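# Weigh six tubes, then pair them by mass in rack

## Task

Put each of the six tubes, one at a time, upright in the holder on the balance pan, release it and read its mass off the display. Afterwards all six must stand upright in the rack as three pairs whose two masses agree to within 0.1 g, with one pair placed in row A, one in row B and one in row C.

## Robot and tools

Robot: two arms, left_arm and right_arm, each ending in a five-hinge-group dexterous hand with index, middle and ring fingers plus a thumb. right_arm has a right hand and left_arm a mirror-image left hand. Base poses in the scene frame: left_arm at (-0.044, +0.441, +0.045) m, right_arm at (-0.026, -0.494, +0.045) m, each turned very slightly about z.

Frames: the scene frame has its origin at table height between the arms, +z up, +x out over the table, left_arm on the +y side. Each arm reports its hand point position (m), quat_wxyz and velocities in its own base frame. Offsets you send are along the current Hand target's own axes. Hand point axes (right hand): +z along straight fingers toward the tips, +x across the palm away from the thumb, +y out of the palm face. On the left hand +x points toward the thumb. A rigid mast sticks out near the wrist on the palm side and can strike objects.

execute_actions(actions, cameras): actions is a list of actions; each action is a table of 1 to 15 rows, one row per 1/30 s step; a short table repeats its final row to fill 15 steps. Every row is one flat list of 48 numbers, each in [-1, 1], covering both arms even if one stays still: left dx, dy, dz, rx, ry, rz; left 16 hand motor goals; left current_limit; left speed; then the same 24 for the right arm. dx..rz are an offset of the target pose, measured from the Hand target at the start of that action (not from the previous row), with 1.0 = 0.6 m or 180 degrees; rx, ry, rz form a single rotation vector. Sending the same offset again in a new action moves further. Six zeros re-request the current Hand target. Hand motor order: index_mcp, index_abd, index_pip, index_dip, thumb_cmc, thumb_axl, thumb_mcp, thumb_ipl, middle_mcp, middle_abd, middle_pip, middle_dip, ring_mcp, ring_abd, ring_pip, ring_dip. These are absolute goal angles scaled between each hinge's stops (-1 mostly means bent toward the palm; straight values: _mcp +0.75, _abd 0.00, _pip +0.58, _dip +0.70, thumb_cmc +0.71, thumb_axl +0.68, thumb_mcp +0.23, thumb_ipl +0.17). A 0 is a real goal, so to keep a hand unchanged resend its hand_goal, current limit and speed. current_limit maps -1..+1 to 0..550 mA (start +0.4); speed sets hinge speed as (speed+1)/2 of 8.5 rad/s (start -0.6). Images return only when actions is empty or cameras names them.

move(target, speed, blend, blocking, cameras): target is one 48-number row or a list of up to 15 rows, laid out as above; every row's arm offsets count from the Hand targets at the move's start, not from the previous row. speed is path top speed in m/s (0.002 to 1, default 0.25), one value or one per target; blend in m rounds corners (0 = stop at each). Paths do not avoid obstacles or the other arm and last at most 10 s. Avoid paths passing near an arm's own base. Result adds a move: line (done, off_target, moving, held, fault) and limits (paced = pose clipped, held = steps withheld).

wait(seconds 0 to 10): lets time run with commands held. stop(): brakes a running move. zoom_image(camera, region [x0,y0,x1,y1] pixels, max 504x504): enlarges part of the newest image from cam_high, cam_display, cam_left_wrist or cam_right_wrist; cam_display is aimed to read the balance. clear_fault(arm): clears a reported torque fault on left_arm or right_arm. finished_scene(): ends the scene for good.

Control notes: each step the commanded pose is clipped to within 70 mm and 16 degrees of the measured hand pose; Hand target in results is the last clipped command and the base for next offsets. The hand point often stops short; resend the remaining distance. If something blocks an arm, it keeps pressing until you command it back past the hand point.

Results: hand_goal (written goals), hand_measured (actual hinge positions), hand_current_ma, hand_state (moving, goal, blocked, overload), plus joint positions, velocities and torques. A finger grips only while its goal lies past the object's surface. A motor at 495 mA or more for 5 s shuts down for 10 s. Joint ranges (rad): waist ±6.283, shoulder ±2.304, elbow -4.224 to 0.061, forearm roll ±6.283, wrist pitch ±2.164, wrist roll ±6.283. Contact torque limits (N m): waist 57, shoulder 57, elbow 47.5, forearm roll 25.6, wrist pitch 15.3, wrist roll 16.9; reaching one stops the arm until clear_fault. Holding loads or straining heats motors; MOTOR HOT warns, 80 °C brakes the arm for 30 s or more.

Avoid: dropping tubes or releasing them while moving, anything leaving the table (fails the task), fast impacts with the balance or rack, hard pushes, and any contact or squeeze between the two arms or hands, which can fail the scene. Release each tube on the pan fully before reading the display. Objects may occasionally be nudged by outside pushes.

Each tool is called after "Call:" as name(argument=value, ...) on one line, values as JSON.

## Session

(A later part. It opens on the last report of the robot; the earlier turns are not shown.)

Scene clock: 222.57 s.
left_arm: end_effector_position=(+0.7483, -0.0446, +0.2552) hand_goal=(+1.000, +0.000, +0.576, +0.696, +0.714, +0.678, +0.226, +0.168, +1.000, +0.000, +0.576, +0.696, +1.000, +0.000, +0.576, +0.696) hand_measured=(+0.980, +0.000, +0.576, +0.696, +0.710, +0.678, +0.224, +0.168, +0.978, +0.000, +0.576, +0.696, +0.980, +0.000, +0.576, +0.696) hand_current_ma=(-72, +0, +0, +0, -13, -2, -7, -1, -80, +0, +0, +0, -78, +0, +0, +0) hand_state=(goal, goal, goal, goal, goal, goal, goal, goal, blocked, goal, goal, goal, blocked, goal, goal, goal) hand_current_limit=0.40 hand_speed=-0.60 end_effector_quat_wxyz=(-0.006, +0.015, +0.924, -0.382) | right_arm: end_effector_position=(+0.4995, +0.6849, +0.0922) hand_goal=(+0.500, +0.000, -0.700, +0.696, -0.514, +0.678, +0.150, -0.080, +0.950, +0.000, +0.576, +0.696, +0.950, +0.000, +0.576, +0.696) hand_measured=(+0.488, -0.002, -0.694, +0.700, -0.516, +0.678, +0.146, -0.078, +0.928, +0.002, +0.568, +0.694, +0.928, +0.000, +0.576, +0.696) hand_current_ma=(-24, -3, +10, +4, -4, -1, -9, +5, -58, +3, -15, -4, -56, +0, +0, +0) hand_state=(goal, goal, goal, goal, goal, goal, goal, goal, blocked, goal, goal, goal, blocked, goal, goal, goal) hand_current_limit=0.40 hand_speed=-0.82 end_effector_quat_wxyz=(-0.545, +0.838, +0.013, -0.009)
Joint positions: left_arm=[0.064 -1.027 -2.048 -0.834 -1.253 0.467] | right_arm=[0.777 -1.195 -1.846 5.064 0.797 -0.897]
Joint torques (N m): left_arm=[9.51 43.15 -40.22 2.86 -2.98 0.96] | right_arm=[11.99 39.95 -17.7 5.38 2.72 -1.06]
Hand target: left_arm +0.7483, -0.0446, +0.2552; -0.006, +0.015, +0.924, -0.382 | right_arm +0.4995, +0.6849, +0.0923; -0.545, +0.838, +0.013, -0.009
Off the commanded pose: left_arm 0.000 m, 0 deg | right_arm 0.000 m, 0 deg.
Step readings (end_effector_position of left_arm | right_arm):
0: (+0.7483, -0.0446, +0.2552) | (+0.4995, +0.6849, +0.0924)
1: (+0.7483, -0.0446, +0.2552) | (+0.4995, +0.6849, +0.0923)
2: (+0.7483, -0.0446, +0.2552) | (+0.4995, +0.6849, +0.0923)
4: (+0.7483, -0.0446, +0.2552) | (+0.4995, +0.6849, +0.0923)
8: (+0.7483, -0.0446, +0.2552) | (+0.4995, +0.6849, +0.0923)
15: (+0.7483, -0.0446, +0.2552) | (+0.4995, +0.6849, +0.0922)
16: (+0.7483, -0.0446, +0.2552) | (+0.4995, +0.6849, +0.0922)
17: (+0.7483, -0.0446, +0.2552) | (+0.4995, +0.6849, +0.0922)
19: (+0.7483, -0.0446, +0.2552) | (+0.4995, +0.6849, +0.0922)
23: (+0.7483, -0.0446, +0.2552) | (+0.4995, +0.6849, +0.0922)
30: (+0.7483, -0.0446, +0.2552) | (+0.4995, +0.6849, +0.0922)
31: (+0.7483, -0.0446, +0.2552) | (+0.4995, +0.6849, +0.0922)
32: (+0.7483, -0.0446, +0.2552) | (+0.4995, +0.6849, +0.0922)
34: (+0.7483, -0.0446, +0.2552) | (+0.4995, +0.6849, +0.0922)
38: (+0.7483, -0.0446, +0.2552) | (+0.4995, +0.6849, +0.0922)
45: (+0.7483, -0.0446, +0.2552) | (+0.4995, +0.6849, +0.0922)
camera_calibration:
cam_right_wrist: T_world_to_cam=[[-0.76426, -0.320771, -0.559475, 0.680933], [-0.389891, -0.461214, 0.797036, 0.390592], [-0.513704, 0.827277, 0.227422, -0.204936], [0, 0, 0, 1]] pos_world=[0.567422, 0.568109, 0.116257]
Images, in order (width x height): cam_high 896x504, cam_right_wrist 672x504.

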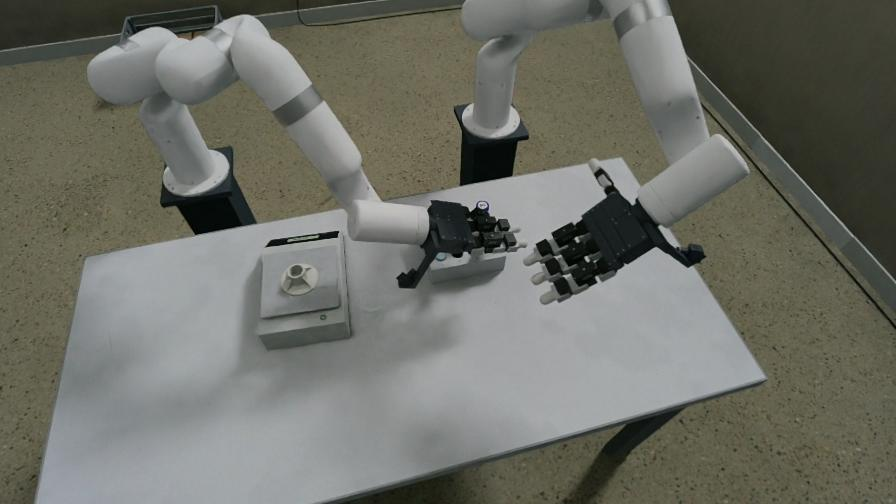

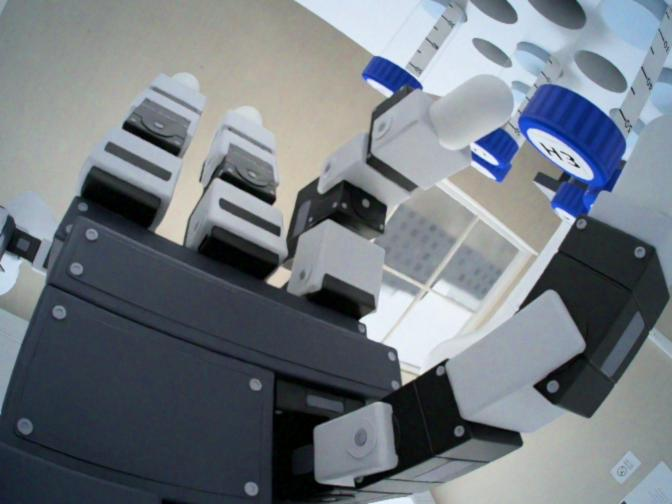

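Call:
move(target=[[0,0,0,0,0,0,1,0,0.576,0.696,0.714,0.678,0.226,0.168,1,0,0.576,0.696,1,0,0.576,0.696,0.4,-0.6, 0,-0.0761,-0.0339,0,0,0,0.50,0,-0.70,0.696,-0.514,0.678,0.15,-0.081,0.95,0,0.576,0.696,0.95,0,0.576,0.696,0.4,-0.82],[0,0,0,0,0,0,1,0,0.576,0.696,0.714,0.678,0.226,0.168,1,0,0.576,0.696,1,0,0.576,0.696,0.4,-0.6, -0.15,-0.1686,0.1738,0,0,0,0.50,0,-0.70,0.696,-0.514,0.678,0.15,-0.081,0.95,0,0.576,0.696,0.95,0,0.576,0.696,0.4,-0.82],[0,0,0,0,0,0,1,0,0.576,0.696,0.714,0.678,0.226,0.168,1,0,0.576,0.696,1,0,0.576,0.696,0.4,-0.6, -0.15,-0.0931,0.2074,0,0,0,0.50,0,-0.70,0.696,-0.514,0.678,0.15,-0.081,0.95,0,0.576,0.696,0.95,0,0.576,0.696,0.4,-0.82]], speed=[0.12,0.18,0.07], blend=[0.005,0.005,0], cameras=["cam_high","cam_right_wrist"])

Call:
zoom_image(camera="cam_right_wrist", region=[420, 0, 672, 200])

Call:
zoom_image(camera="cam_high", region=[400, 180, 520, 290])

Scene clock: 225.87 s.
left_arm: end_effector_position=(+0.7483, -0.0446, +0.2552) hand_goal=(+1.000, +0.000, +0.576, +0.696, +0.714, +0.678, +0.226, +0.168, +1.000, +0.000, +0.576, +0.696, +1.000, +0.000, +0.576, +0.696) hand_measured=(+0.980, +0.000, +0.576, +0.696, +0.710, +0.678, +0.224, +0.168, +0.978, +0.000, +0.576, +0.696, +0.980, +0.000, +0.576, +0.696) hand_current_ma=(-72, +0, +0, +0, -13, -2, -7, -1, -80, +0, +0, +0, -78, +0, +0, +0) hand_state=(goal, goal, goal, goal, goal, goal, goal, goal, blocked, goal, goal, goal, blocked, goal, goal, goal) hand_current_limit=0.40 hand_speed=-0.60 end_effector_quat_wxyz=(-0.006, +0.015, +0.924, -0.382) | right_arm: end_effector_position=(+0.4051, +0.8183, +0.0929) hand_goal=(+0.500, +0.000, -0.700, +0.696, -0.514, +0.678, +0.150, -0.080, +0.950, +0.000, +0.576, +0.696, +0.950, +0.000, +0.576, +0.696) hand_measured=(+0.490, -0.002, -0.694, +0.698, -0.516, +0.678, +0.146, -0.078, +0.928, +0.002, +0.568, +0.694, +0.928, +0.000, +0.576, +0.696) hand_current_ma=(-20, -3, +9, +4, -3, -1, -7, +4, -58, +3, -15, -4, -56, +0, +0, +0) hand_state=(goal, goal, goal, goal, goal, goal, goal, goal, blocked, goal, goal, goal, blocked, goal, goal, goal) hand_current_limit=0.40 hand_speed=-0.82 end_effector_quat_wxyz=(-0.545, +0.838, +0.013, -0.009)
Joint positions: left_arm=[0.064 -1.027 -2.048 -0.834 -1.253 0.467] | right_arm=[0.985 -1.324 -2.099 5.149 0.625 -0.803]
Joint torques (N m): left_arm=[9.47 43.26 -39.66 2.5 -2.77 0.88] | right_arm=[12.41 32.82 -20.39 5.56 4.68 -1.34]
Hand target: left_arm +0.7483, -0.0446, +0.2552; -0.006, +0.015, +0.924, -0.382 | right_arm +0.4051, +0.8183, +0.0928; -0.545, +0.838, +0.013, -0.009
Off the commanded pose: left_arm 0.000 m, 0 deg | right_arm 0.000 m, 0 deg.
move: done
camera_calibration:
cam_right_wrist: T_world_to_cam=[[-0.764248, -0.320756, -0.559501, 0.651977], [-0.389915, -0.461224, 0.797018, 0.414894], [-0.513704, 0.827277, 0.227422, -0.363873], [0, 0, 0, 1]] pos_world=[0.473122, 0.701509, 0.116857]
Images, in order (width x height): cam_high 896x504, cam_right_wrist 672x504.

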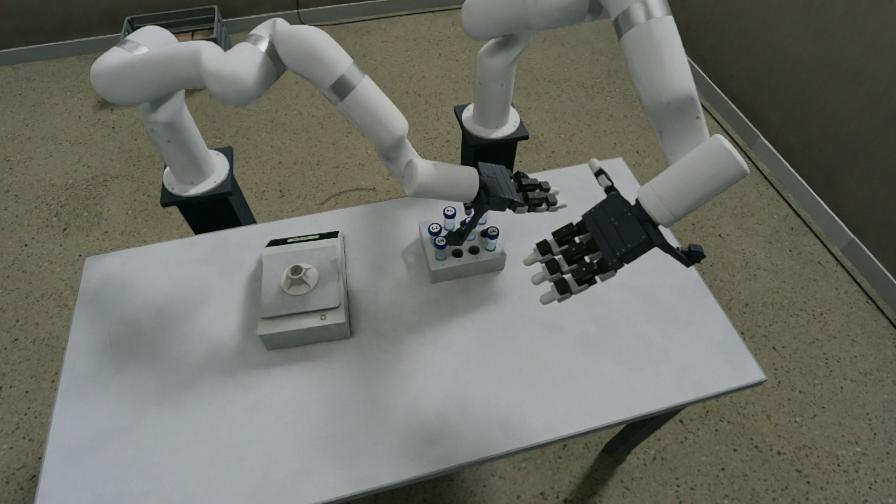

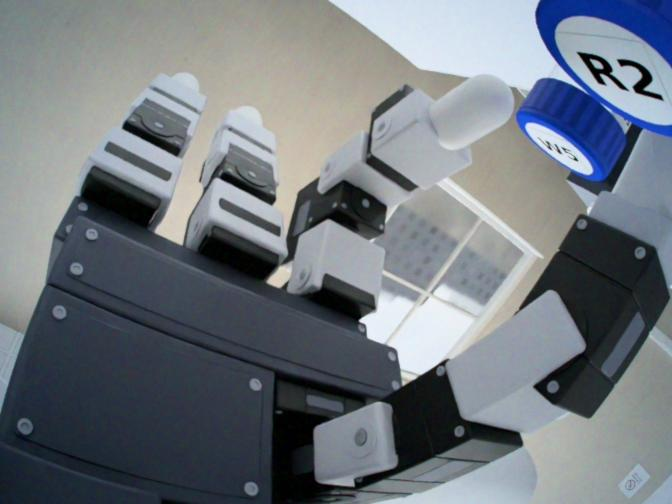

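Scaled by 2.000 from the camera's 672x504 image, which has a finer 960x720 frame.

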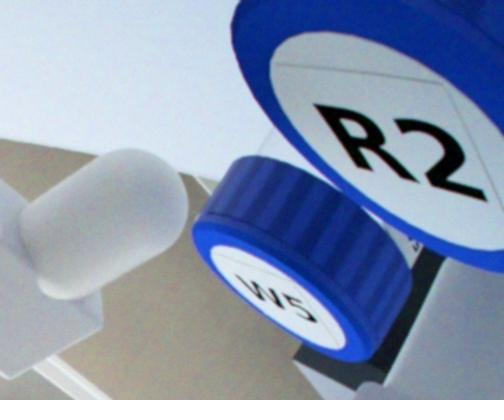

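Scaled by 4.200.

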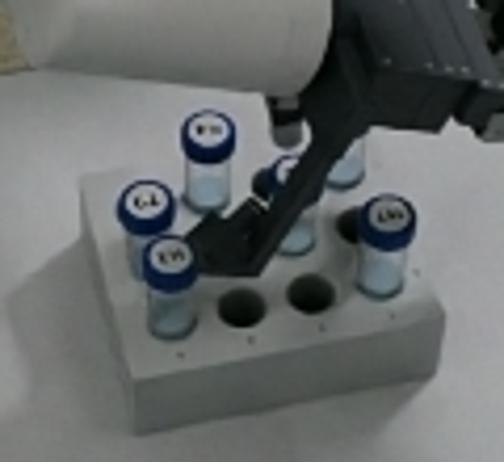

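Call:
execute_actions(actions=[[[0,0,0,0,0,0,1,0,0.576,0.696,0.714,0.678,0.226,0.168,1,0,0.576,0.696,1,0,0.576,0.696,0.4,-0.6, 0,0,0,0,0,0,0.43,0,-0.69,0.696,-0.514,0.678,0.05,-0.09,0.95,0,0.576,0.696,0.95,0,0.576,0.696,0.4,-0.88]],[[0,0,0,0,0,0,1,0,0.576,0.696,0.714,0.678,0.226,0.168,1,0,0.576,0.696,1,0,0.576,0.696,0.4,-0.6, 0,0,0,0,0,0,0.38,0,-0.68,0.696,-0.514,0.678,0.0,-0.1,0.95,0,0.576,0.696,0.95,0,0.576,0.696,0.4,-0.93]],[[0,0,0,0,0,0,1,0,0.576,0.696,0.714,0.678,0.226,0.168,1,0,0.576,0.696,1,0,0.576,0.696,0.4,-0.6, 0,0,0,0,0,0,0.31,0,-0.69,0.696,-0.514,0.678,-0.05,-0.1,0.95,0,0.576,0.696,0.95,0,0.576,0.696,0.4,-0.93]]], cameras=["cam_right_wrist"])

Call:
zoom_image(camera="cam_right_wrist", region=[420, 0, 672, 200])

Scene clock: 228.20 s.
left_arm: end_effector_position=(+0.7483, -0.0446, +0.2552) hand_goal=(+1.000, +0.000, +0.576, +0.696, +0.714, +0.678, +0.226, +0.168, +1.000, +0.000, +0.576, +0.696, +1.000, +0.000, +0.576, +0.696) hand_measured=(+0.980, +0.000, +0.576, +0.696, +0.710, +0.678, +0.224, +0.168, +0.978, +0.000, +0.576, +0.696, +0.980, +0.000, +0.576, +0.696) hand_current_ma=(-72, +0, +0, +0, -13, -2, -7, -1, -80, +0, +0, +0, -78, +0, +0, +0) hand_state=(goal, goal, goal, goal, goal, goal, goal, goal, blocked, goal, goal, goal, blocked, goal, goal, goal) hand_current_limit=0.40 hand_speed=-0.60 end_effector_quat_wxyz=(-0.006, +0.015, +0.924, -0.382) | right_arm: end_effector_position=(+0.4051, +0.8183, +0.0928) hand_goal=(+0.310, +0.000, -0.690, +0.696, -0.514, +0.678, -0.050, -0.100, +0.950, +0.000, +0.576, +0.696, +0.950, +0.000, +0.576, +0.696) hand_measured=(+0.386, -0.002, -0.674, +0.700, -0.516, +0.678, +0.038, -0.084, +0.928, +0.002, +0.568, +0.694, +0.928, +0.000, +0.576, +0.696) hand_current_ma=(+277, -3, +35, +7, -3, -1, +385, +47, -58, +3, -15, -4, -56, +0, +0, +0) hand_state=(blocked, goal, goal, goal, goal, goal, blocked, goal, blocked, goal, goal, goal, blocked, goal, goal, goal) hand_current_limit=0.40 hand_speed=-0.93 end_effector_quat_wxyz=(-0.545, +0.838, +0.013, -0.009)
Joint positions: left_arm=[0.064 -1.027 -2.048 -0.834 -1.253 0.467] | right_arm=[0.985 -1.324 -2.099 5.149 0.625 -0.803]
Joint torques (N m): left_arm=[8.56 42.8 -39.92 3.13 -2.6 0.8] | right_arm=[12.36 34.21 -18.82 5.2 4.03 -1.16]
Hand target: left_arm +0.7483, -0.0446, +0.2552; -0.006, +0.015, +0.924, -0.382 | right_arm +0.4051, +0.8183, +0.0928; -0.545, +0.838, +0.013, -0.009
Off the commanded pose: left_arm 0.000 m, 0 deg | right_arm 0.000 m, 0 deg.
Step readings (end_effector_position of left_arm | right_arm):
0: (+0.7483, -0.0446, +0.2552) | (+0.4051, +0.8183, +0.0928)
1: (+0.7483, -0.0446, +0.2552) | (+0.4051, +0.8183, +0.0928)
2: (+0.7483, -0.0446, +0.2552) | (+0.4051, +0.8183, +0.0928)
4: (+0.7483, -0.0446, +0.2552) | (+0.4051, +0.8183, +0.0928)
8: (+0.7483, -0.0446, +0.2552) | (+0.4051, +0.8183, +0.0928)
15: (+0.7483, -0.0446, +0.2552) | (+0.4051, +0.8183, +0.0928)
16: (+0.7483, -0.0446, +0.2552) | (+0.4051, +0.8183, +0.0928)
17: (+0.7483, -0.0446, +0.2552) | (+0.4051, +0.8183, +0.0928)
19: (+0.7483, -0.0446, +0.2552) | (+0.4051, +0.8183, +0.0928)
23: (+0.7483, -0.0446, +0.2552) | (+0.4051, +0.8183, +0.0928)
30: (+0.7483, -0.0446, +0.2552) | (+0.4051, +0.8183, +0.0928)
31: (+0.7483, -0.0446, +0.2552) | (+0.4051, +0.8183, +0.0928)
32: (+0.7483, -0.0446, +0.2552) | (+0.4051, +0.8183, +0.0928)
34: (+0.7483, -0.0446, +0.2552) | (+0.4051, +0.8183, +0.0928)
38: (+0.7483, -0.0446, +0.2552) | (+0.4051, +0.8183, +0.0928)
45: (+0.7483, -0.0446, +0.2552) | (+0.4051, +0.8183, +0.0928)
camera_calibration:
cam_right_wrist: T_world_to_cam=[[-0.764248, -0.320756, -0.559501, 0.651921], [-0.389915, -0.461224, 0.797018, 0.414974], [-0.513704, 0.827277, 0.227422, -0.363851], [0, 0, 0, 1]] pos_world=[0.473122, 0.701509, 0.116757]
Images, in order (width x height): cam_right_wrist 672x504.

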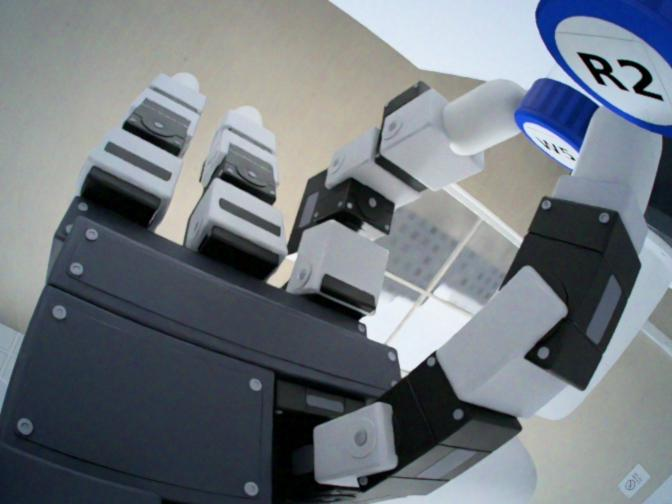

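Scaled by 2.000 from the camera's 672x504 image, which has a finer 960x720 frame.

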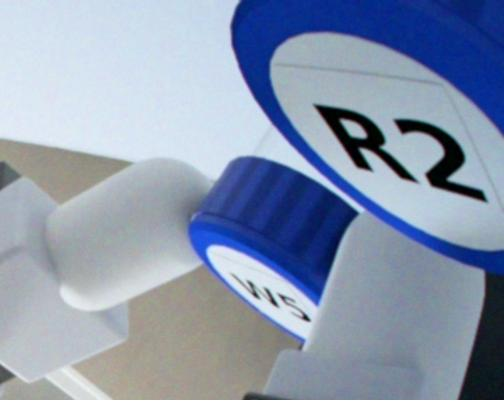

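Call:
move(target=[[0,0,0,0,0,0,1,0,0.576,0.696,0.714,0.678,0.226,0.168,1,0,0.576,0.696,1,0,0.576,0.696,0.4,-0.6, 0,-0.2208,-0.0983,0,0,0,0.31,0,-0.69,0.696,-0.514,0.678,-0.05,-0.1,0.95,0,0.576,0.696,0.95,0,0.576,0.696,0.4,-0.93],[0,-0.3583,0.4762,0,0,0,1,0,0.576,0.696,0.714,0.678,0.226,0.168,1,0,0.576,0.696,1,0,0.576,0.696,0.4,-0.6, 0.158,0.1188,-0.8486,0.0278,0,0,0.31,0,-0.69,0.696,-0.514,0.678,-0.05,-0.1,0.95,0,0.576,0.696,0.95,0,0.576,0.696,0.4,-0.93]], speed=[0.12,0.27], blend=0.01, cameras=["cam_high","cam_left_wrist"])

Call:
zoom_image(camera="cam_high", region=[230, 200, 356, 310])

Call:
zoom_image(camera="cam_left_wrist", region=[140, 90, 308, 258])

Scene clock: 232.97 s.
left_arm: end_effector_position=(+0.7370, -0.3984, +0.2048) hand_goal=(+1.000, +0.000, +0.576, +0.696, +0.714, +0.678, +0.226, +0.168, +1.000, +0.000, +0.576, +0.696, +1.000, +0.000, +0.576, +0.696) hand_measured=(+0.980, +0.000, +0.576, +0.696, +0.710, +0.678, +0.224, +0.168, +0.978, +0.000, +0.576, +0.696, +0.980, +0.000, +0.576, +0.696) hand_current_ma=(-72, +0, +0, +0, -13, -2, -7, -1, -80, +0, +0, +0, -78, +0, +0, +0) hand_state=(goal, goal, goal, goal, goal, goal, goal, goal, blocked, goal, goal, goal, blocked, goal, goal, goal) hand_current_limit=0.40 hand_speed=-0.60 end_effector_quat_wxyz=(-0.006, +0.015, +0.924, -0.382) | right_arm: end_effector_position=(+0.5159, +0.3275, +0.2345) hand_goal=(+0.310, +0.000, -0.690, +0.696, -0.514, +0.678, -0.050, -0.100, +0.950, +0.000, +0.576, +0.696, +0.950, +0.000, +0.576, +0.696) hand_measured=(+0.380, -0.002, -0.664, +0.706, -0.516, +0.678, +0.038, -0.082, +0.928, +0.002, +0.568, +0.694, +0.928, +0.000, +0.576, +0.696) hand_current_ma=(+244, -3, +64, +19, -4, -1, +385, +59, -58, +3, -15, -4, -56, +0, +0, +0) hand_state=(blocked, goal, blocked, goal, goal, goal, blocked, goal, blocked, goal, goal, goal, blocked, goal, goal, goal) hand_current_limit=0.40 hand_speed=-0.93 end_effector_quat_wxyz=(-0.581, +0.814, +0.013, -0.010)
Joint positions: left_arm=[-0.379 -1.273 -2.378 -0.903 -1.008 0.123] | right_arm=[0.265 -0.612 -1.127 4.745 1.17 -1.022]
Joint torques (N m): left_arm=[-12.77 47.56 -40.84 2.14 -2.8 -1.25] | right_arm=[-11 46.12 -9.56 -3.41 4.95 -1.32]
Hand target: left_arm +0.7370, -0.3984, +0.2048; -0.006, +0.015, +0.924, -0.382 | right_arm +0.5159, +0.3274, +0.2345; -0.581, +0.814, +0.013, -0.010
Off the commanded pose: left_arm 0.000 m, 0 deg | right_arm 0.000 m, 0 deg.
move: done
camera_calibration:
cam_left_wrist: T_world_to_cam=[[0.756424, -0.487781, 0.435767, -0.873919], [-0.408021, 0.168817, 0.897229, 0.131851], [-0.511216, -0.856487, -0.0713271, 0.17677], [0, 0, 0, 1]] pos_world=[0.805219, -0.297138, 0.275133]
Images, in order (width x height): cam_high 896x504, cam_left_wrist 672x504.

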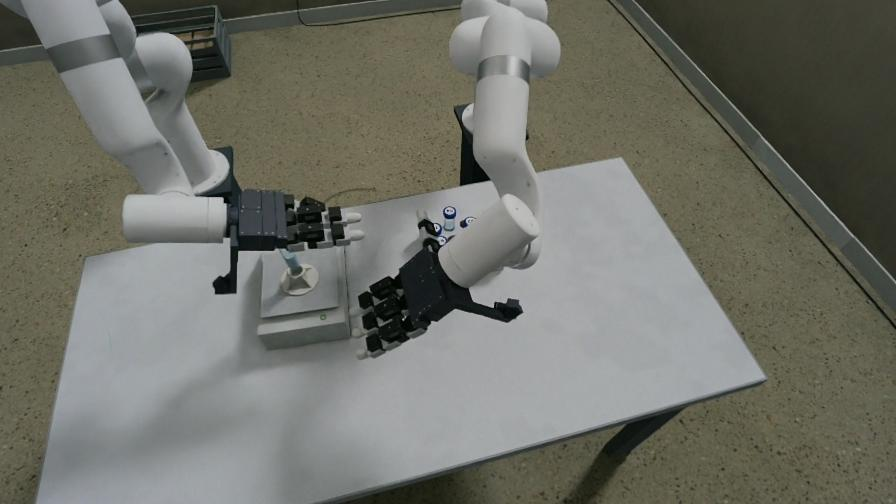

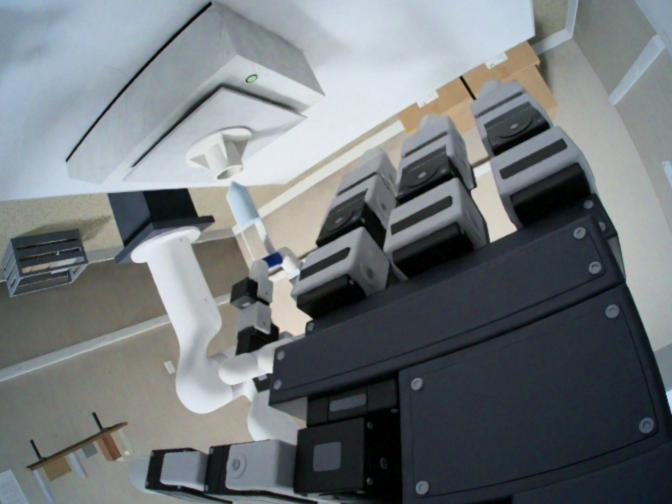

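Scaled by 4.000.

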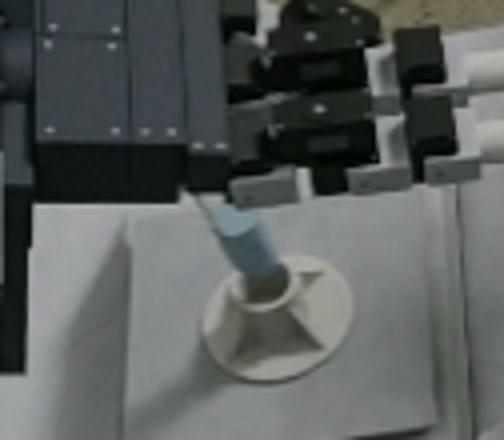

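Scaled by 3.000 from the camera's 672x504 image, which has a finer 960x720 frame.

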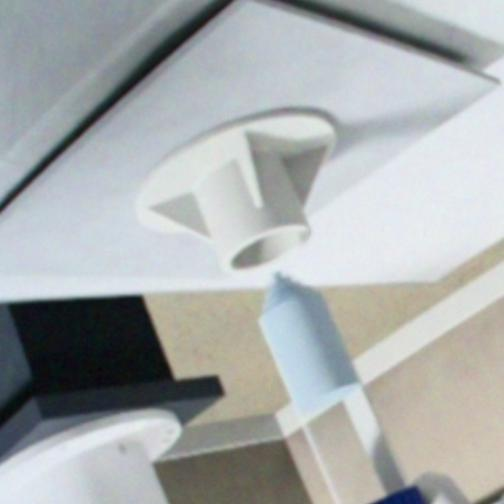

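Call:
move(target=[0,0,0,0,0,0,1,0,0.576,0.696,0.714,0.678,0.226,0.168,1,0,0.576,0.696,1,0,0.576,0.696,0.4,-0.6, 0,0.0685,0.0236,0,0,0,0.31,0,-0.69,0.696,-0.514,0.678,-0.05,-0.1,0.95,0,0.576,0.696,0.95,0,0.576,0.696,0.4,-0.93], speed=0.05, cameras=["cam_display","cam_left_wrist"])

Call:
zoom_image(camera="cam_left_wrist", region=[140, 90, 308, 258])

Scene clock: 234.80 s.
left_arm: end_effector_position=(+0.7370, -0.3984, +0.2048) hand_goal=(+1.000, +0.000, +0.576, +0.696, +0.714, +0.678, +0.226, +0.168, +1.000, +0.000, +0.576, +0.696, +1.000, +0.000, +0.576, +0.696) hand_measured=(+0.980, +0.000, +0.576, +0.696, +0.710, +0.678, +0.224, +0.168, +0.978, +0.000, +0.576, +0.696, +0.980, +0.000, +0.576, +0.696) hand_current_ma=(-72, +0, +0, +0, -13, -2, -7, -1, -80, +0, +0, +0, -78, +0, +0, +0) hand_state=(goal, goal, goal, goal, goal, goal, goal, goal, blocked, goal, goal, goal, blocked, goal, goal, goal) hand_current_limit=0.40 hand_speed=-0.60 end_effector_quat_wxyz=(-0.006, +0.015, +0.924, -0.382) | right_arm: end_effector_position=(+0.5159, +0.3274, +0.1911) hand_goal=(+0.310, +0.000, -0.690, +0.696, -0.514, +0.678, -0.050, -0.100, +0.950, +0.000, +0.576, +0.696, +0.950, +0.000, +0.576, +0.696) hand_measured=(+0.378, -0.002, -0.660, +0.708, -0.516, +0.678, +0.038, -0.082, +0.928, +0.002, +0.568, +0.694, +0.928, +0.000, +0.576, +0.696) hand_current_ma=(+238, -3, +75, +24, -4, -1, +385, +59, -58, +3, -15, -4, -56, +0, +0, +0) hand_state=(blocked, goal, blocked, goal, goal, goal, blocked, goal, blocked, goal, goal, goal, blocked, goal, goal, goal) hand_current_limit=0.40 hand_speed=-0.93 end_effector_quat_wxyz=(-0.581, +0.814, +0.013, -0.010)
Joint positions: left_arm=[-0.379 -1.273 -2.378 -0.903 -1.008 0.123] | right_arm=[0.265 -0.688 -1.126 4.777 1.174 -1.106]
Joint torques (N m): left_arm=[-13.11 47.77 -41.3 2.46 -2.76 -1.15] | right_arm=[-1.64 17.65 -17.11 5.34 5.19 -1.28]
Hand target: left_arm +0.7370, -0.3984, +0.2048; -0.006, +0.015, +0.924, -0.382 | right_arm +0.5159, +0.3275, +0.1911; -0.581, +0.814, +0.013, -0.010
Off the commanded pose: left_arm 0.000 m, 0 deg | right_arm 0.000 m, 0 deg.
move: done
camera_calibration:
cam_left_wrist: T_world_to_cam=[[0.7564, -0.487822, 0.435763, -0.873911], [-0.408012, 0.168831, 0.89723, 0.131848], [-0.511259, -0.856461, -0.0713332, 0.176814], [0, 0, 0, 1]] pos_world=[0.805219, -0.297138, 0.275133]
Images, in order (width x height): cam_display 896x504, cam_left_wrist 672x504.

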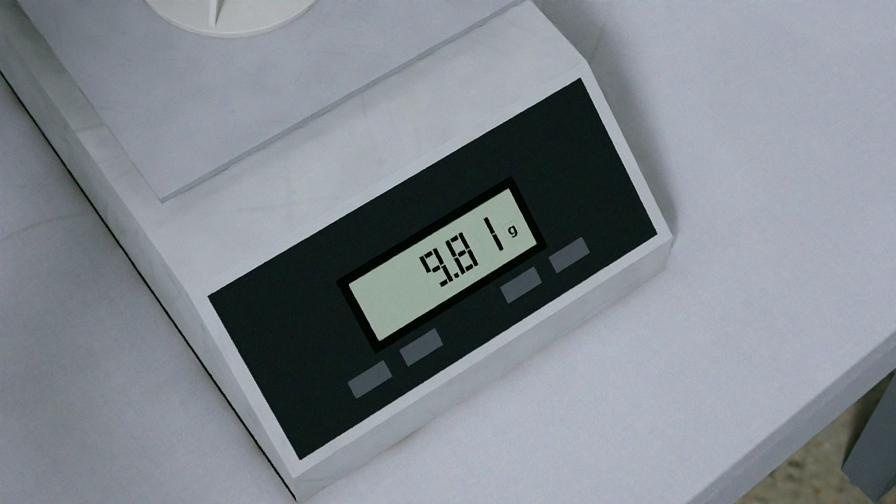

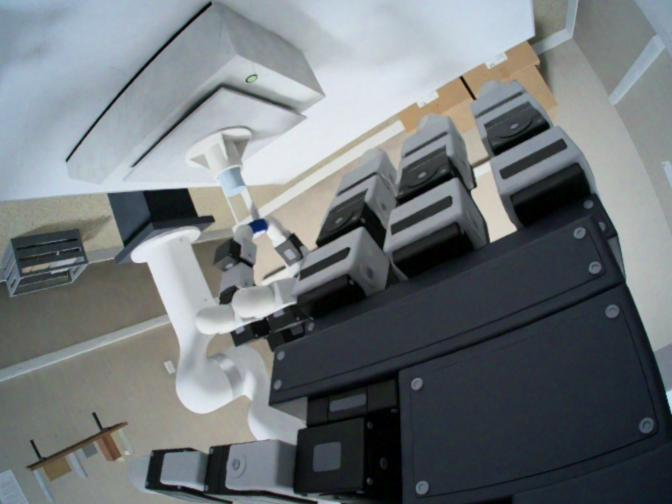

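Scaled by 3.000 from the camera's 672x504 image, which has a finer 960x720 frame.

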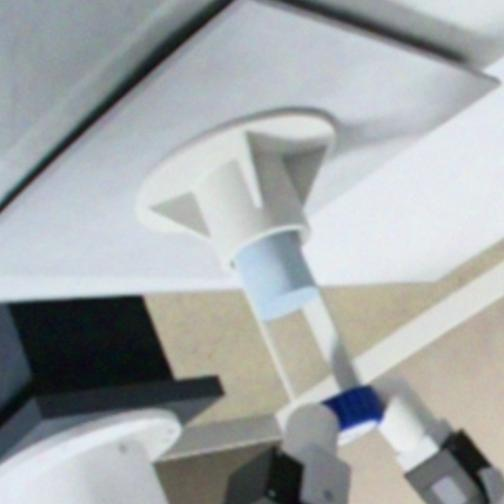

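Call:
execute_actions(actions=[[[0,0,0,0,0,0,1,0,0.576,0.696,0.714,0.678,0.226,0.168,1,0,0.576,0.696,1,0,0.576,0.696,0.4,-0.6, 0,0,0,0,0,0,0.38,0,-0.66,0.696,-0.514,0.678,0.02,-0.085,0.95,0,0.576,0.696,0.95,0,0.576,0.696,0.4,-0.93]],[[0,0,0,0,0,0,1,0,0.576,0.696,0.714,0.678,0.226,0.168,1,0,0.576,0.696,1,0,0.576,0.696,0.4,-0.6, 0,0,0,0,0,0,0.45,0,-0.68,0.696,-0.514,0.678,0.09,-0.081,0.95,0,0.576,0.696,0.95,0,0.576,0.696,0.4,-0.88]],[[0,0,0,0,0,0,1,0,0.576,0.696,0.714,0.678,0.226,0.168,1,0,0.576,0.696,1,0,0.576,0.696,0.4,-0.6, 0,0,0,0,0,0,0.53,0,-0.70,0.696,-0.514,0.678,0.15,-0.081,0.95,0,0.576,0.696,0.95,0,0.576,0.696,0.4,-0.82]]], cameras=["cam_display","cam_right_wrist"])

Call:
move(target=[[0,0.1,-0.13,0,0,0,1,0,0.576,0.696,0.714,0.678,0.226,0.168,1,0,0.576,0.696,1,0,0.576,0.696,0.4,-0.6, 0,-0.0946,-0.0326,0,0,0,0.53,0,-0.70,0.696,-0.514,0.678,0.15,-0.081,0.95,0,0.576,0.696,0.95,0,0.576,0.696,0.4,-0.82],[0,0.3583,-0.4762,0,0,0,1,0,0.576,0.696,0.714,0.678,0.226,0.168,1,0,0.576,0.696,1,0,0.576,0.696,0.4,-0.6, -0.008,-0.1207,0.5865,-0.0278,0,0,0.53,0,-0.70,0.696,-0.514,0.678,0.15,-0.081,0.95,0,0.576,0.696,0.95,0,0.576,0.696,0.4,-0.82],[0,0.3583,-0.4762,0,0,0,1,0,0.576,0.696,0.714,0.678,0.226,0.168,1,0,0.576,0.696,1,0,0.576,0.696,0.4,-0.6, -0.008,-0.0381,0.6149,-0.0278,0,0,0.53,0,-0.70,0.696,-0.514,0.678,0.15,-0.081,0.95,0,0.576,0.696,0.95,0,0.576,0.696,0.4,-0.82]], speed=[0.12,0.25,0.07], blend=[0.01,0.005,0], cameras=["cam_display","cam_right_wrist","cam_high"])

Call:
zoom_image(camera="cam_display", region=[336, 176, 556, 356])

Call:
zoom_image(camera="cam_right_wrist", region=[420, 0, 672, 200])

Scene clock: 238.07 s.
left_arm: end_effector_position=(+0.7370, -0.3984, +0.2048) hand_goal=(+1.000, +0.000, +0.576, +0.696, +0.714, +0.678, +0.226, +0.168, +1.000, +0.000, +0.576, +0.696, +1.000, +0.000, +0.576, +0.696) hand_measured=(+0.980, +0.000, +0.576, +0.696, +0.710, +0.678, +0.224, +0.168, +0.978, +0.000, +0.576, +0.696, +0.980, +0.000, +0.576, +0.696) hand_current_ma=(-72, +0, +0, +0, -13, -2, -7, -1, -80, +0, +0, +0, -78, +0, +0, +0) hand_state=(goal, goal, goal, goal, goal, goal, goal, goal, blocked, goal, goal, goal, blocked, goal, goal, goal) hand_current_limit=0.40 hand_speed=-0.60 end_effector_quat_wxyz=(-0.006, +0.015, +0.924, -0.382) | right_arm: end_effector_position=(+0.5159, +0.3275, +0.1911) hand_goal=(+0.530, +0.000, -0.700, +0.696, -0.514, +0.678, +0.150, -0.080, +0.950, +0.000, +0.576, +0.696, +0.950, +0.000, +0.576, +0.696) hand_measured=(+0.518, -0.002, -0.694, +0.698, -0.516, +0.678, +0.146, -0.078, +0.928, +0.002, +0.568, +0.694, +0.928, +0.000, +0.576, +0.696) hand_current_ma=(-28, -3, +9, +4, -4, -1, -7, +5, -58, +3, -15, -4, -56, +0, +0, +0) hand_state=(goal, goal, goal, goal, goal, goal, goal, goal, blocked, goal, goal, goal, blocked, goal, goal, goal) hand_current_limit=0.40 hand_speed=-0.82 end_effector_quat_wxyz=(-0.581, +0.814, +0.013, -0.010)
Joint positions: left_arm=[-0.379 -1.273 -2.378 -0.903 -1.008 0.123] | right_arm=[0.265 -0.689 -1.126 4.777 1.174 -1.106]
Joint torques (N m): left_arm=[-12.11 47.25 -41.3 2.5 -2.82 -1.22] | right_arm=[10.72 20.18 -14.43 3.99 3.53 -1.21]
Hand target: left_arm +0.7370, -0.3984, +0.2048; -0.006, +0.015, +0.924, -0.382 | right_arm +0.5159, +0.3275, +0.1911; -0.581, +0.814, +0.013, -0.010
Off the commanded pose: left_arm 0.000 m, 0 deg | right_arm 0.000 m, 0 deg.
Step readings (end_effector_position of left_arm | right_arm):
0: (+0.7370, -0.3984, +0.2048) | (+0.5159, +0.3275, +0.1911)
1: (+0.7370, -0.3984, +0.2048) | (+0.5159, +0.3275, +0.1911)
2: (+0.7370, -0.3984, +0.2048) | (+0.5159, +0.3275, +0.1911)
4: (+0.7370, -0.3984, +0.2048) | (+0.5159, +0.3275, +0.1911)
8: (+0.7370, -0.3984, +0.2048) | (+0.5159, +0.3275, +0.1911)
15: (+0.7370, -0.3984, +0.2048) | (+0.5159, +0.3275, +0.1911)
16: (+0.7370, -0.3984, +0.2048) | (+0.5159, +0.3275, +0.1911)
17: (+0.7370, -0.3984, +0.2048) | (+0.5159, +0.3275, +0.1911)
19: (+0.7370, -0.3984, +0.2048) | (+0.5159, +0.3275, +0.1911)
23: (+0.7370, -0.3984, +0.2048) | (+0.5159, +0.3275, +0.1911)
30: (+0.7370, -0.3984, +0.2048) | (+0.5159, +0.3275, +0.1911)
31: (+0.7370, -0.3984, +0.2048) | (+0.5159, +0.3275, +0.1911)
32: (+0.7370, -0.3984, +0.2048) | (+0.5159, +0.3275, +0.1911)
34: (+0.7370, -0.3984, +0.2048) | (+0.5159, +0.3275, +0.1911)
38: (+0.7370, -0.3984, +0.2048) | (+0.5159, +0.3275, +0.1911)
45: (+0.7370, -0.3984, +0.2048) | (+0.5159, +0.3275, +0.1911)
camera_calibration:
cam_right_wrist: T_world_to_cam=[[-0.765881, -0.270827, -0.583163, 0.623132], [-0.387714, -0.529008, 0.75487, 0.182593], [-0.512937, 0.804241, 0.300154, 0.0699519], [0, 0, 0, 1]] pos_world=[0.58392, 0.209095, 0.204558]
Images, in order (width x height): cam_display 896x504, cam_right_wrist 672x504.

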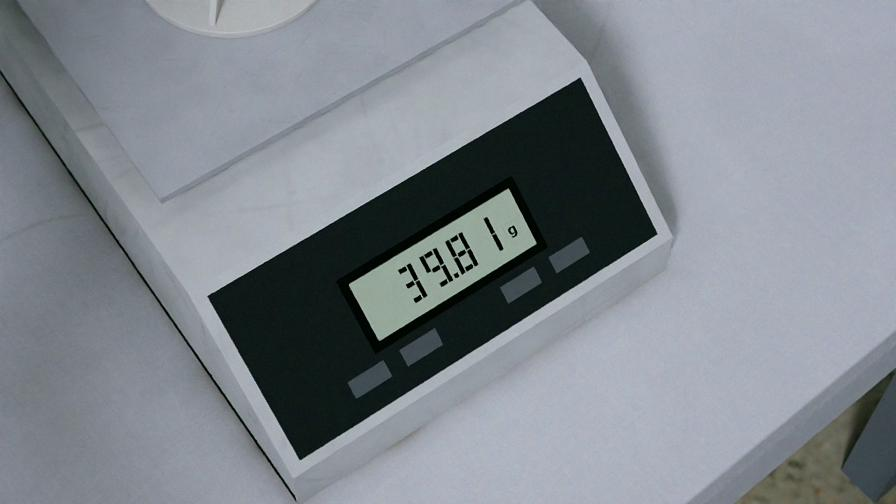

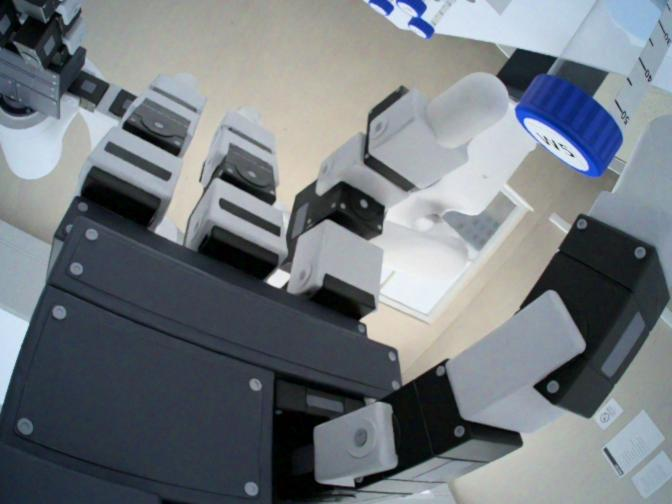

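Scene clock: 241.53 s.
left_arm: end_effector_position=(+0.7483, -0.0446, +0.2552) hand_goal=(+1.000, +0.000, +0.576, +0.696, +0.714, +0.678, +0.226, +0.168, +1.000, +0.000, +0.576, +0.696, +1.000, +0.000, +0.576, +0.696) hand_measured=(+0.980, +0.000, +0.576, +0.696, +0.710, +0.678, +0.224, +0.168, +0.978, +0.000, +0.576, +0.696, +0.980, +0.000, +0.576, +0.696) hand_current_ma=(-71, +0, +0, +0, -13, -2, -7, -1, -80, +0, +0, +0, -77, +0, +0, +0) hand_state=(goal, goal, goal, goal, goal, goal, goal, goal, blocked, goal, goal, goal, blocked, goal, goal, goal) hand_current_limit=0.40 hand_speed=-0.60 end_effector_quat_wxyz=(-0.006, +0.015, +0.924, -0.382) | right_arm: end_effector_position=(+0.4995, +0.6835, +0.0928) hand_goal=(+0.530, +0.000, -0.700, +0.696, -0.514, +0.678, +0.150, -0.080, +0.950, +0.000, +0.576, +0.696, +0.950, +0.000, +0.576, +0.696) hand_measured=(+0.520, -0.002, -0.696, +0.698, -0.516, +0.678, +0.148, -0.078, +0.928, +0.002, +0.568, +0.694, +0.928, +0.000, +0.576, +0.696) hand_current_ma=(-21, -3, +7, +4, -4, -1, -4, +4, -58, +3, -15, -4, -56, +0, +0, +0) hand_state=(goal, goal, goal, goal, goal, goal, goal, goal, blocked, goal, goal, goal, blocked, goal, goal, goal) hand_current_limit=0.40 hand_speed=-0.82 end_effector_quat_wxyz=(-0.545, +0.838, +0.013, -0.009)
Joint positions: left_arm=[0.064 -1.027 -2.048 -0.834 -1.253 0.467] | right_arm=[0.776 -1.191 -1.841 5.064 0.799 -0.899]
Joint torques (N m): left_arm=[9.74 43.24 -40.21 2.65 -3.12 0.86] | right_arm=[12.76 31.36 -19.36 5.37 4.74 -1.14]
Hand target: left_arm +0.7483, -0.0446, +0.2552; -0.006, +0.015, +0.924, -0.382 | right_arm +0.4995, +0.6834, +0.0927; -0.545, +0.838, +0.013, -0.009
Off the commanded pose: left_arm 0.000 m, 0 deg | right_arm 0.000 m, 0 deg.
move: done
camera_calibration:
cam_right_wrist: T_world_to_cam=[[-0.764248, -0.320756, -0.559501, 0.680828], [-0.389915, -0.461224, 0.797018, 0.389608], [-0.513704, 0.827277, 0.227422, -0.20384], [0, 0, 0, 1]] pos_world=[0.567522, 0.566709, 0.116757]
Images, in order (width x height): cam_high 896x504, cam_display 896x504, cam_right_wrist 672x504.

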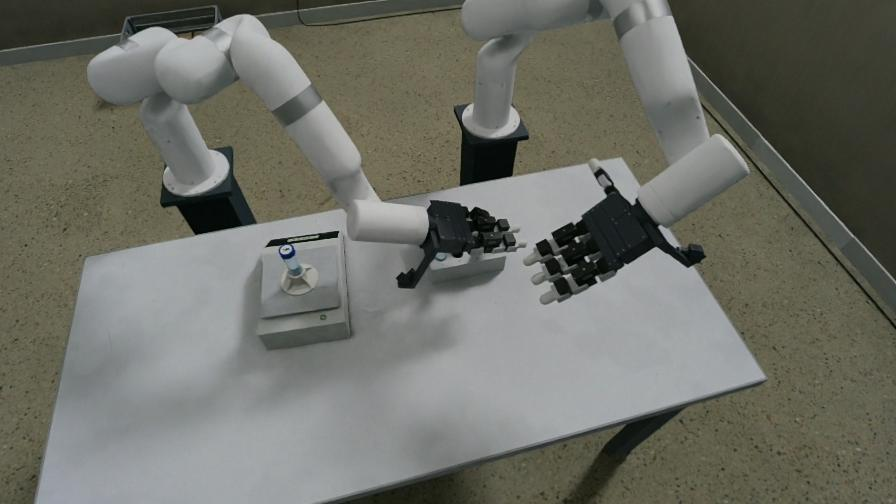

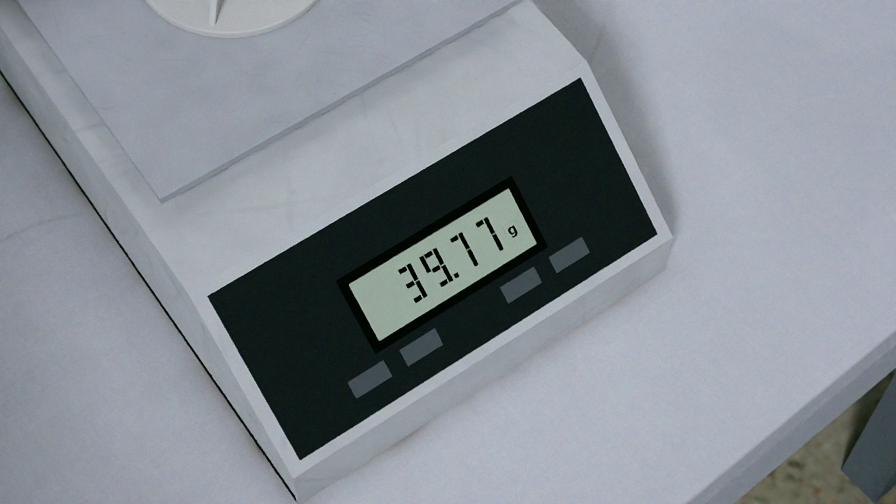

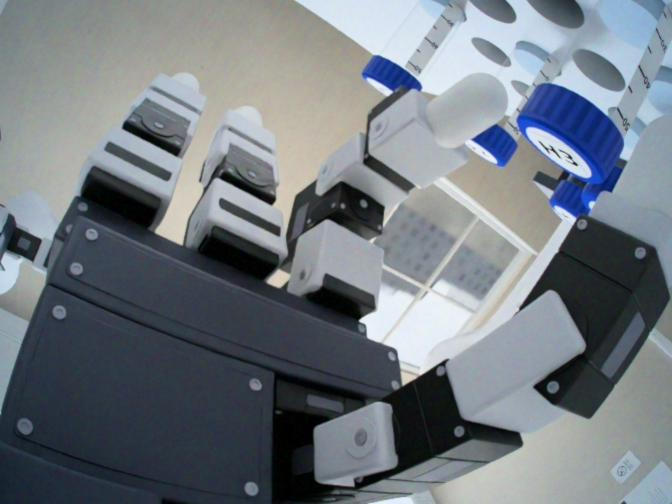

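Scaled by 2.291.

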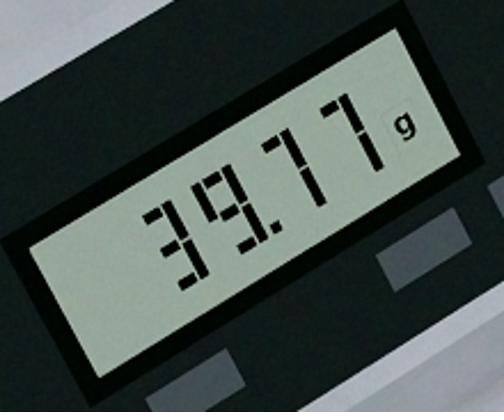

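Scaled by 2.000 from the camera's 672x504 image, which has a finer 960x720 frame.

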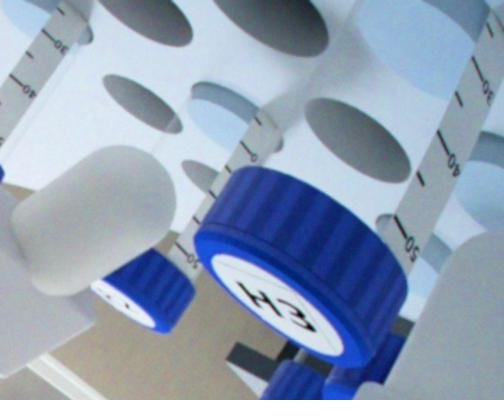

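Call:
execute_actions(actions=[[[0,0,0,0,0,0,1,0,0.576,0.696,0.714,0.678,0.226,0.168,1,0,0.576,0.696,1,0,0.576,0.696,0.4,-0.6, 0,0,0,0,0,0,0.43,0,-0.69,0.696,-0.514,0.678,0.05,-0.09,0.95,0,0.576,0.696,0.95,0,0.576,0.696,0.4,-0.88]],[[0,0,0,0,0,0,1,0,0.576,0.696,0.714,0.678,0.226,0.168,1,0,0.576,0.696,1,0,0.576,0.696,0.4,-0.6, 0,0,0,0,0,0,0.38,0,-0.68,0.696,-0.514,0.678,0.0,-0.1,0.95,0,0.576,0.696,0.95,0,0.576,0.696,0.4,-0.93]],[[0,0,0,0,0,0,1,0,0.576,0.696,0.714,0.678,0.226,0.168,1,0,0.576,0.696,1,0,0.576,0.696,0.4,-0.6, 0,0,0,0,0,0,0.31,0,-0.69,0.696,-0.514,0.678,-0.05,-0.1,0.95,0,0.576,0.696,0.95,0,0.576,0.696,0.4,-0.93]]], cameras=["cam_right_wrist"])

Scene clock: 244.27 s.
left_arm: end_effector_position=(+0.7483, -0.0446, +0.2552) hand_goal=(+1.000, +0.000, +0.576, +0.696, +0.714, +0.678, +0.226, +0.168, +1.000, +0.000, +0.576, +0.696, +1.000, +0.000, +0.576, +0.696) hand_measured=(+0.980, +0.000, +0.576, +0.696, +0.710, +0.678, +0.224, +0.168, +0.978, +0.000, +0.576, +0.696, +0.980, +0.000, +0.576, +0.696) hand_current_ma=(-71, +0, +0, +0, -13, -2, -7, -1, -80, +0, +0, +0, -77, +0, +0, +0) hand_state=(goal, goal, goal, goal, goal, goal, goal, goal, blocked, goal, goal, goal, blocked, goal, goal, goal) hand_current_limit=0.40 hand_speed=-0.60 end_effector_quat_wxyz=(-0.006, +0.015, +0.924, -0.382) | right_arm: end_effector_position=(+0.4995, +0.6835, +0.0927) hand_goal=(+0.310, +0.000, -0.690, +0.696, -0.514, +0.678, -0.050, -0.100, +0.950, +0.000, +0.576, +0.696, +0.950, +0.000, +0.576, +0.696) hand_measured=(+0.384, -0.002, -0.674, +0.700, -0.516, +0.678, +0.034, -0.086, +0.928, +0.002, +0.568, +0.694, +0.928, +0.000, +0.576, +0.696) hand_current_ma=(+259, -3, +35, +7, -4, -1, +385, +41, -58, +3, -15, -4, -56, +0, +0, +0) hand_state=(blocked, goal, goal, goal, goal, goal, blocked, goal, blocked, goal, goal, goal, blocked, goal, goal, goal) hand_current_limit=0.40 hand_speed=-0.93 end_effector_quat_wxyz=(-0.545, +0.838, +0.013, -0.009)
Joint positions: left_arm=[0.064 -1.027 -2.048 -0.834 -1.253 0.467] | right_arm=[0.776 -1.192 -1.841 5.064 0.799 -0.899]
Joint torques (N m): left_arm=[8.19 43.18 -39.75 2.93 -3.07 0.77] | right_arm=[13.42 31.19 -17.46 5.19 4.21 -1.31]
Hand target: left_arm +0.7483, -0.0446, +0.2552; -0.006, +0.015, +0.924, -0.382 | right_arm +0.4995, +0.6834, +0.0927; -0.545, +0.838, +0.013, -0.009
Off the commanded pose: left_arm 0.000 m, 0 deg | right_arm 0.000 m, 0 deg.
Step readings (end_effector_position of left_arm | right_arm):
0: (+0.7483, -0.0446, +0.2552) | (+0.4995, +0.6834, +0.0927)
1: (+0.7483, -0.0446, +0.2552) | (+0.4995, +0.6834, +0.0927)
2: (+0.7483, -0.0446, +0.2552) | (+0.4995, +0.6834, +0.0927)
4: (+0.7483, -0.0446, +0.2552) | (+0.4995, +0.6834, +0.0927)
8: (+0.7483, -0.0446, +0.2552) | (+0.4995, +0.6834, +0.0927)
15: (+0.7483, -0.0446, +0.2552) | (+0.4995, +0.6834, +0.0927)
16: (+0.7483, -0.0446, +0.2552) | (+0.4995, +0.6834, +0.0927)
17: (+0.7483, -0.0446, +0.2552) | (+0.4995, +0.6834, +0.0927)
19: (+0.7483, -0.0446, +0.2552) | (+0.4995, +0.6834, +0.0927)
23: (+0.7483, -0.0446, +0.2552) | (+0.4995, +0.6835, +0.0927)
30: (+0.7483, -0.0446, +0.2552) | (+0.4995, +0.6835, +0.0927)
31: (+0.7483, -0.0446, +0.2552) | (+0.4995, +0.6835, +0.0927)
32: (+0.7483, -0.0446, +0.2552) | (+0.4995, +0.6835, +0.0927)
34: (+0.7483, -0.0446, +0.2552) | (+0.4995, +0.6835, +0.0927)
38: (+0.7483, -0.0446, +0.2552) | (+0.4995, +0.6835, +0.0927)
45: (+0.7483, -0.0446, +0.2552) | (+0.4995, +0.6835, +0.0927)
camera_calibration:
cam_right_wrist: T_world_to_cam=[[-0.764248, -0.320756, -0.559501, 0.680772], [-0.389915, -0.461224, 0.797018, 0.389688], [-0.513704, 0.827277, 0.227422, -0.203817], [0, 0, 0, 1]] pos_world=[0.567522, 0.566709, 0.116657]
Images, in order (width x height): cam_right_wrist 672x504.

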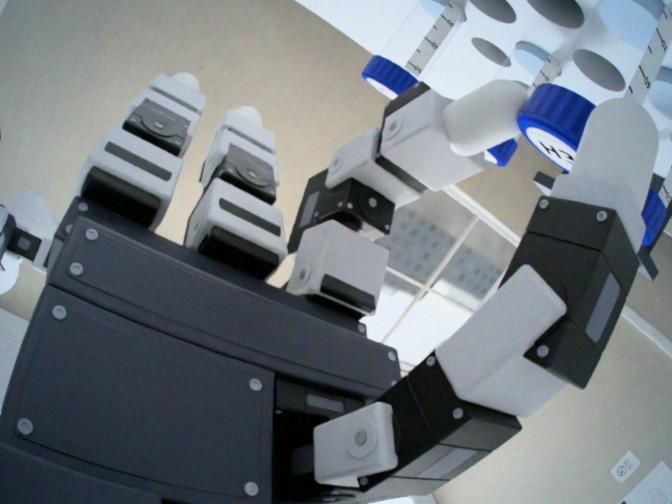

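Call:
move(target=[[0,0,0,0,0,0,1,0,0.576,0.696,0.714,0.678,0.226,0.168,1,0,0.576,0.696,1,0,0.576,0.696,0.4,-0.6, 0,-0.2055,-0.0915,0,0,0,0.31,0,-0.69,0.696,-0.514,0.678,-0.05,-0.1,0.95,0,0.576,0.696,0.95,0,0.576,0.696,0.4,-0.93],[0,0,0,0,0,0,1,0,0.576,0.696,0.714,0.678,0.226,0.168,1,0,0.576,0.696,1,0,0.576,0.696,0.4,-0.6, -0.148,-0.2987,0.1177,0.0278,0,0,0.31,0,-0.69,0.696,-0.514,0.678,-0.05,-0.1,0.95,0,0.576,0.696,0.95,0,0.576,0.696,0.4,-0.93],[0,0,0,0,0,0,1,0,0.576,0.696,0.714,0.678,0.226,0.168,1,0,0.576,0.696,1,0,0.576,0.696,0.4,-0.6, -0.148,-0.1880,0.1669,0.0278,0,0,0.31,0,-0.69,0.696,-0.514,0.678,-0.05,-0.1,0.95,0,0.576,0.696,0.95,0,0.576,0.696,0.4,-0.93]], speed=[0.12,0.18,0.12], blend=[0.005,0.005,0], cameras=["cam_high","cam_display"])

Call:
zoom_image(camera="cam_high", region=[400, 170, 520, 290])

Scene clock: 248.20 s.
left_arm: end_effector_position=(+0.7483, -0.0446, +0.2552) hand_goal=(+1.000, +0.000, +0.576, +0.696, +0.714, +0.678, +0.226, +0.168, +1.000, +0.000, +0.576, +0.696, +1.000, +0.000, +0.576, +0.696) hand_measured=(+0.980, +0.000, +0.576, +0.696, +0.710, +0.678, +0.224, +0.168, +0.978, +0.000, +0.576, +0.696, +0.980, +0.000, +0.576, +0.696) hand_current_ma=(-71, +0, +0, +0, -13, -2, -7, -1, -80, +0, +0, +0, -77, +0, +0, +0) hand_state=(goal, goal, goal, goal, goal, goal, goal, goal, blocked, goal, goal, goal, blocked, goal, goal, goal) hand_current_limit=0.40 hand_speed=-0.60 end_effector_quat_wxyz=(-0.006, +0.015, +0.924, -0.382) | right_arm: end_effector_position=(+0.4064, +0.8179, +0.1552) hand_goal=(+0.310, +0.000, -0.690, +0.696, -0.514, +0.678, -0.050, -0.100, +0.950, +0.000, +0.576, +0.696, +0.950, +0.000, +0.576, +0.696) hand_measured=(+0.376, -0.002, -0.666, +0.706, -0.518, +0.678, +0.034, -0.084, +0.928, +0.002, +0.568, +0.694, +0.928, +0.000, +0.576, +0.696) hand_current_ma=(+230, -3, +60, +18, -5, -1, +385, +53, -58, +3, -15, -4, -56, +0, +0, +0) hand_state=(blocked, goal, blocked, goal, goal, goal, blocked, goal, blocked, goal, goal, goal, blocked, goal, goal, goal) hand_current_limit=0.40 hand_speed=-0.93 end_effector_quat_wxyz=(-0.581, +0.814, +0.013, -0.010)
Joint positions: left_arm=[0.064 -1.027 -2.048 -0.834 -1.253 0.467] | right_arm=[0.973 -1.21 -1.997 5.218 0.691 -0.856]
Joint torques (N m): left_arm=[8.85 43.21 -40.19 2.56 -2.74 0.91] | right_arm=[12.7 30.25 -20.79 5.55 4.75 -1.48]
Hand target: left_arm +0.7483, -0.0446, +0.2552; -0.006, +0.015, +0.924, -0.382 | right_arm +0.4064, +0.8179, +0.1552; -0.581, +0.814, +0.013, -0.010
Off the commanded pose: left_arm 0.000 m, 0 deg | right_arm 0.000 m, 0 deg.
move: done
Images, in order (width x height): cam_high 896x504, cam_display 896x504.

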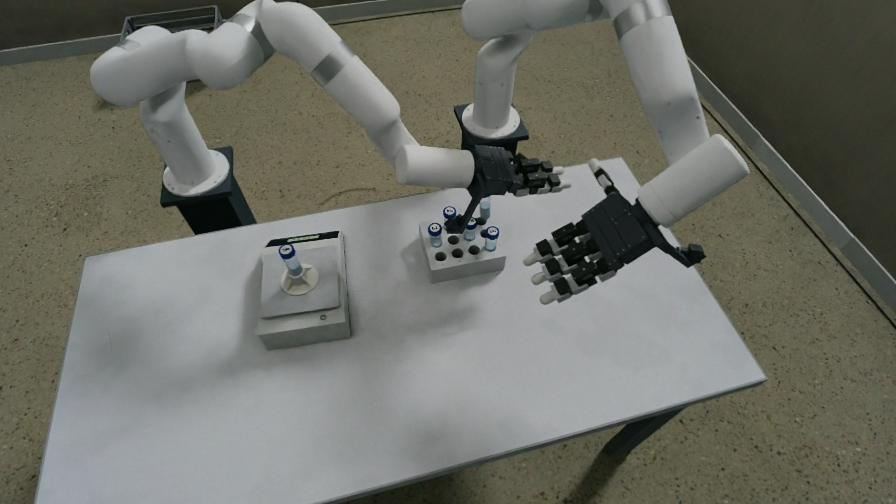

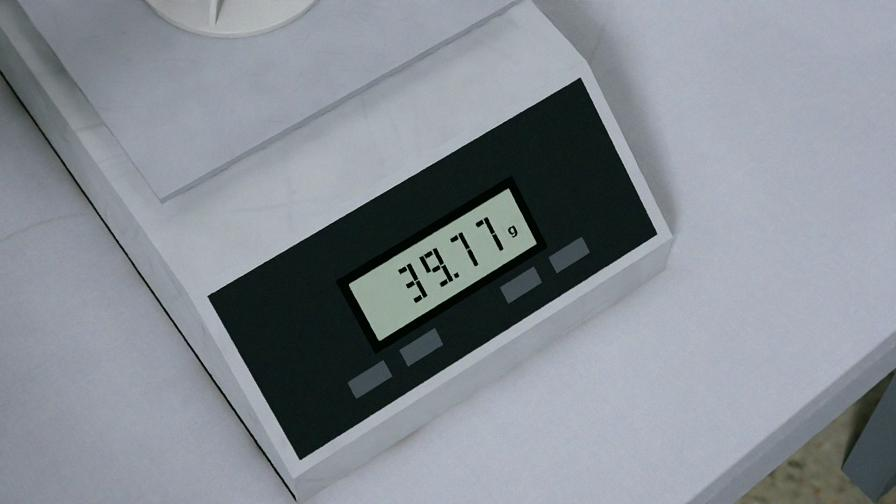

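Scaled by 4.200.

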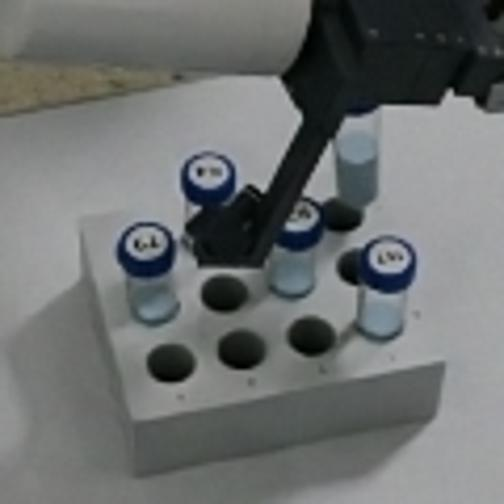

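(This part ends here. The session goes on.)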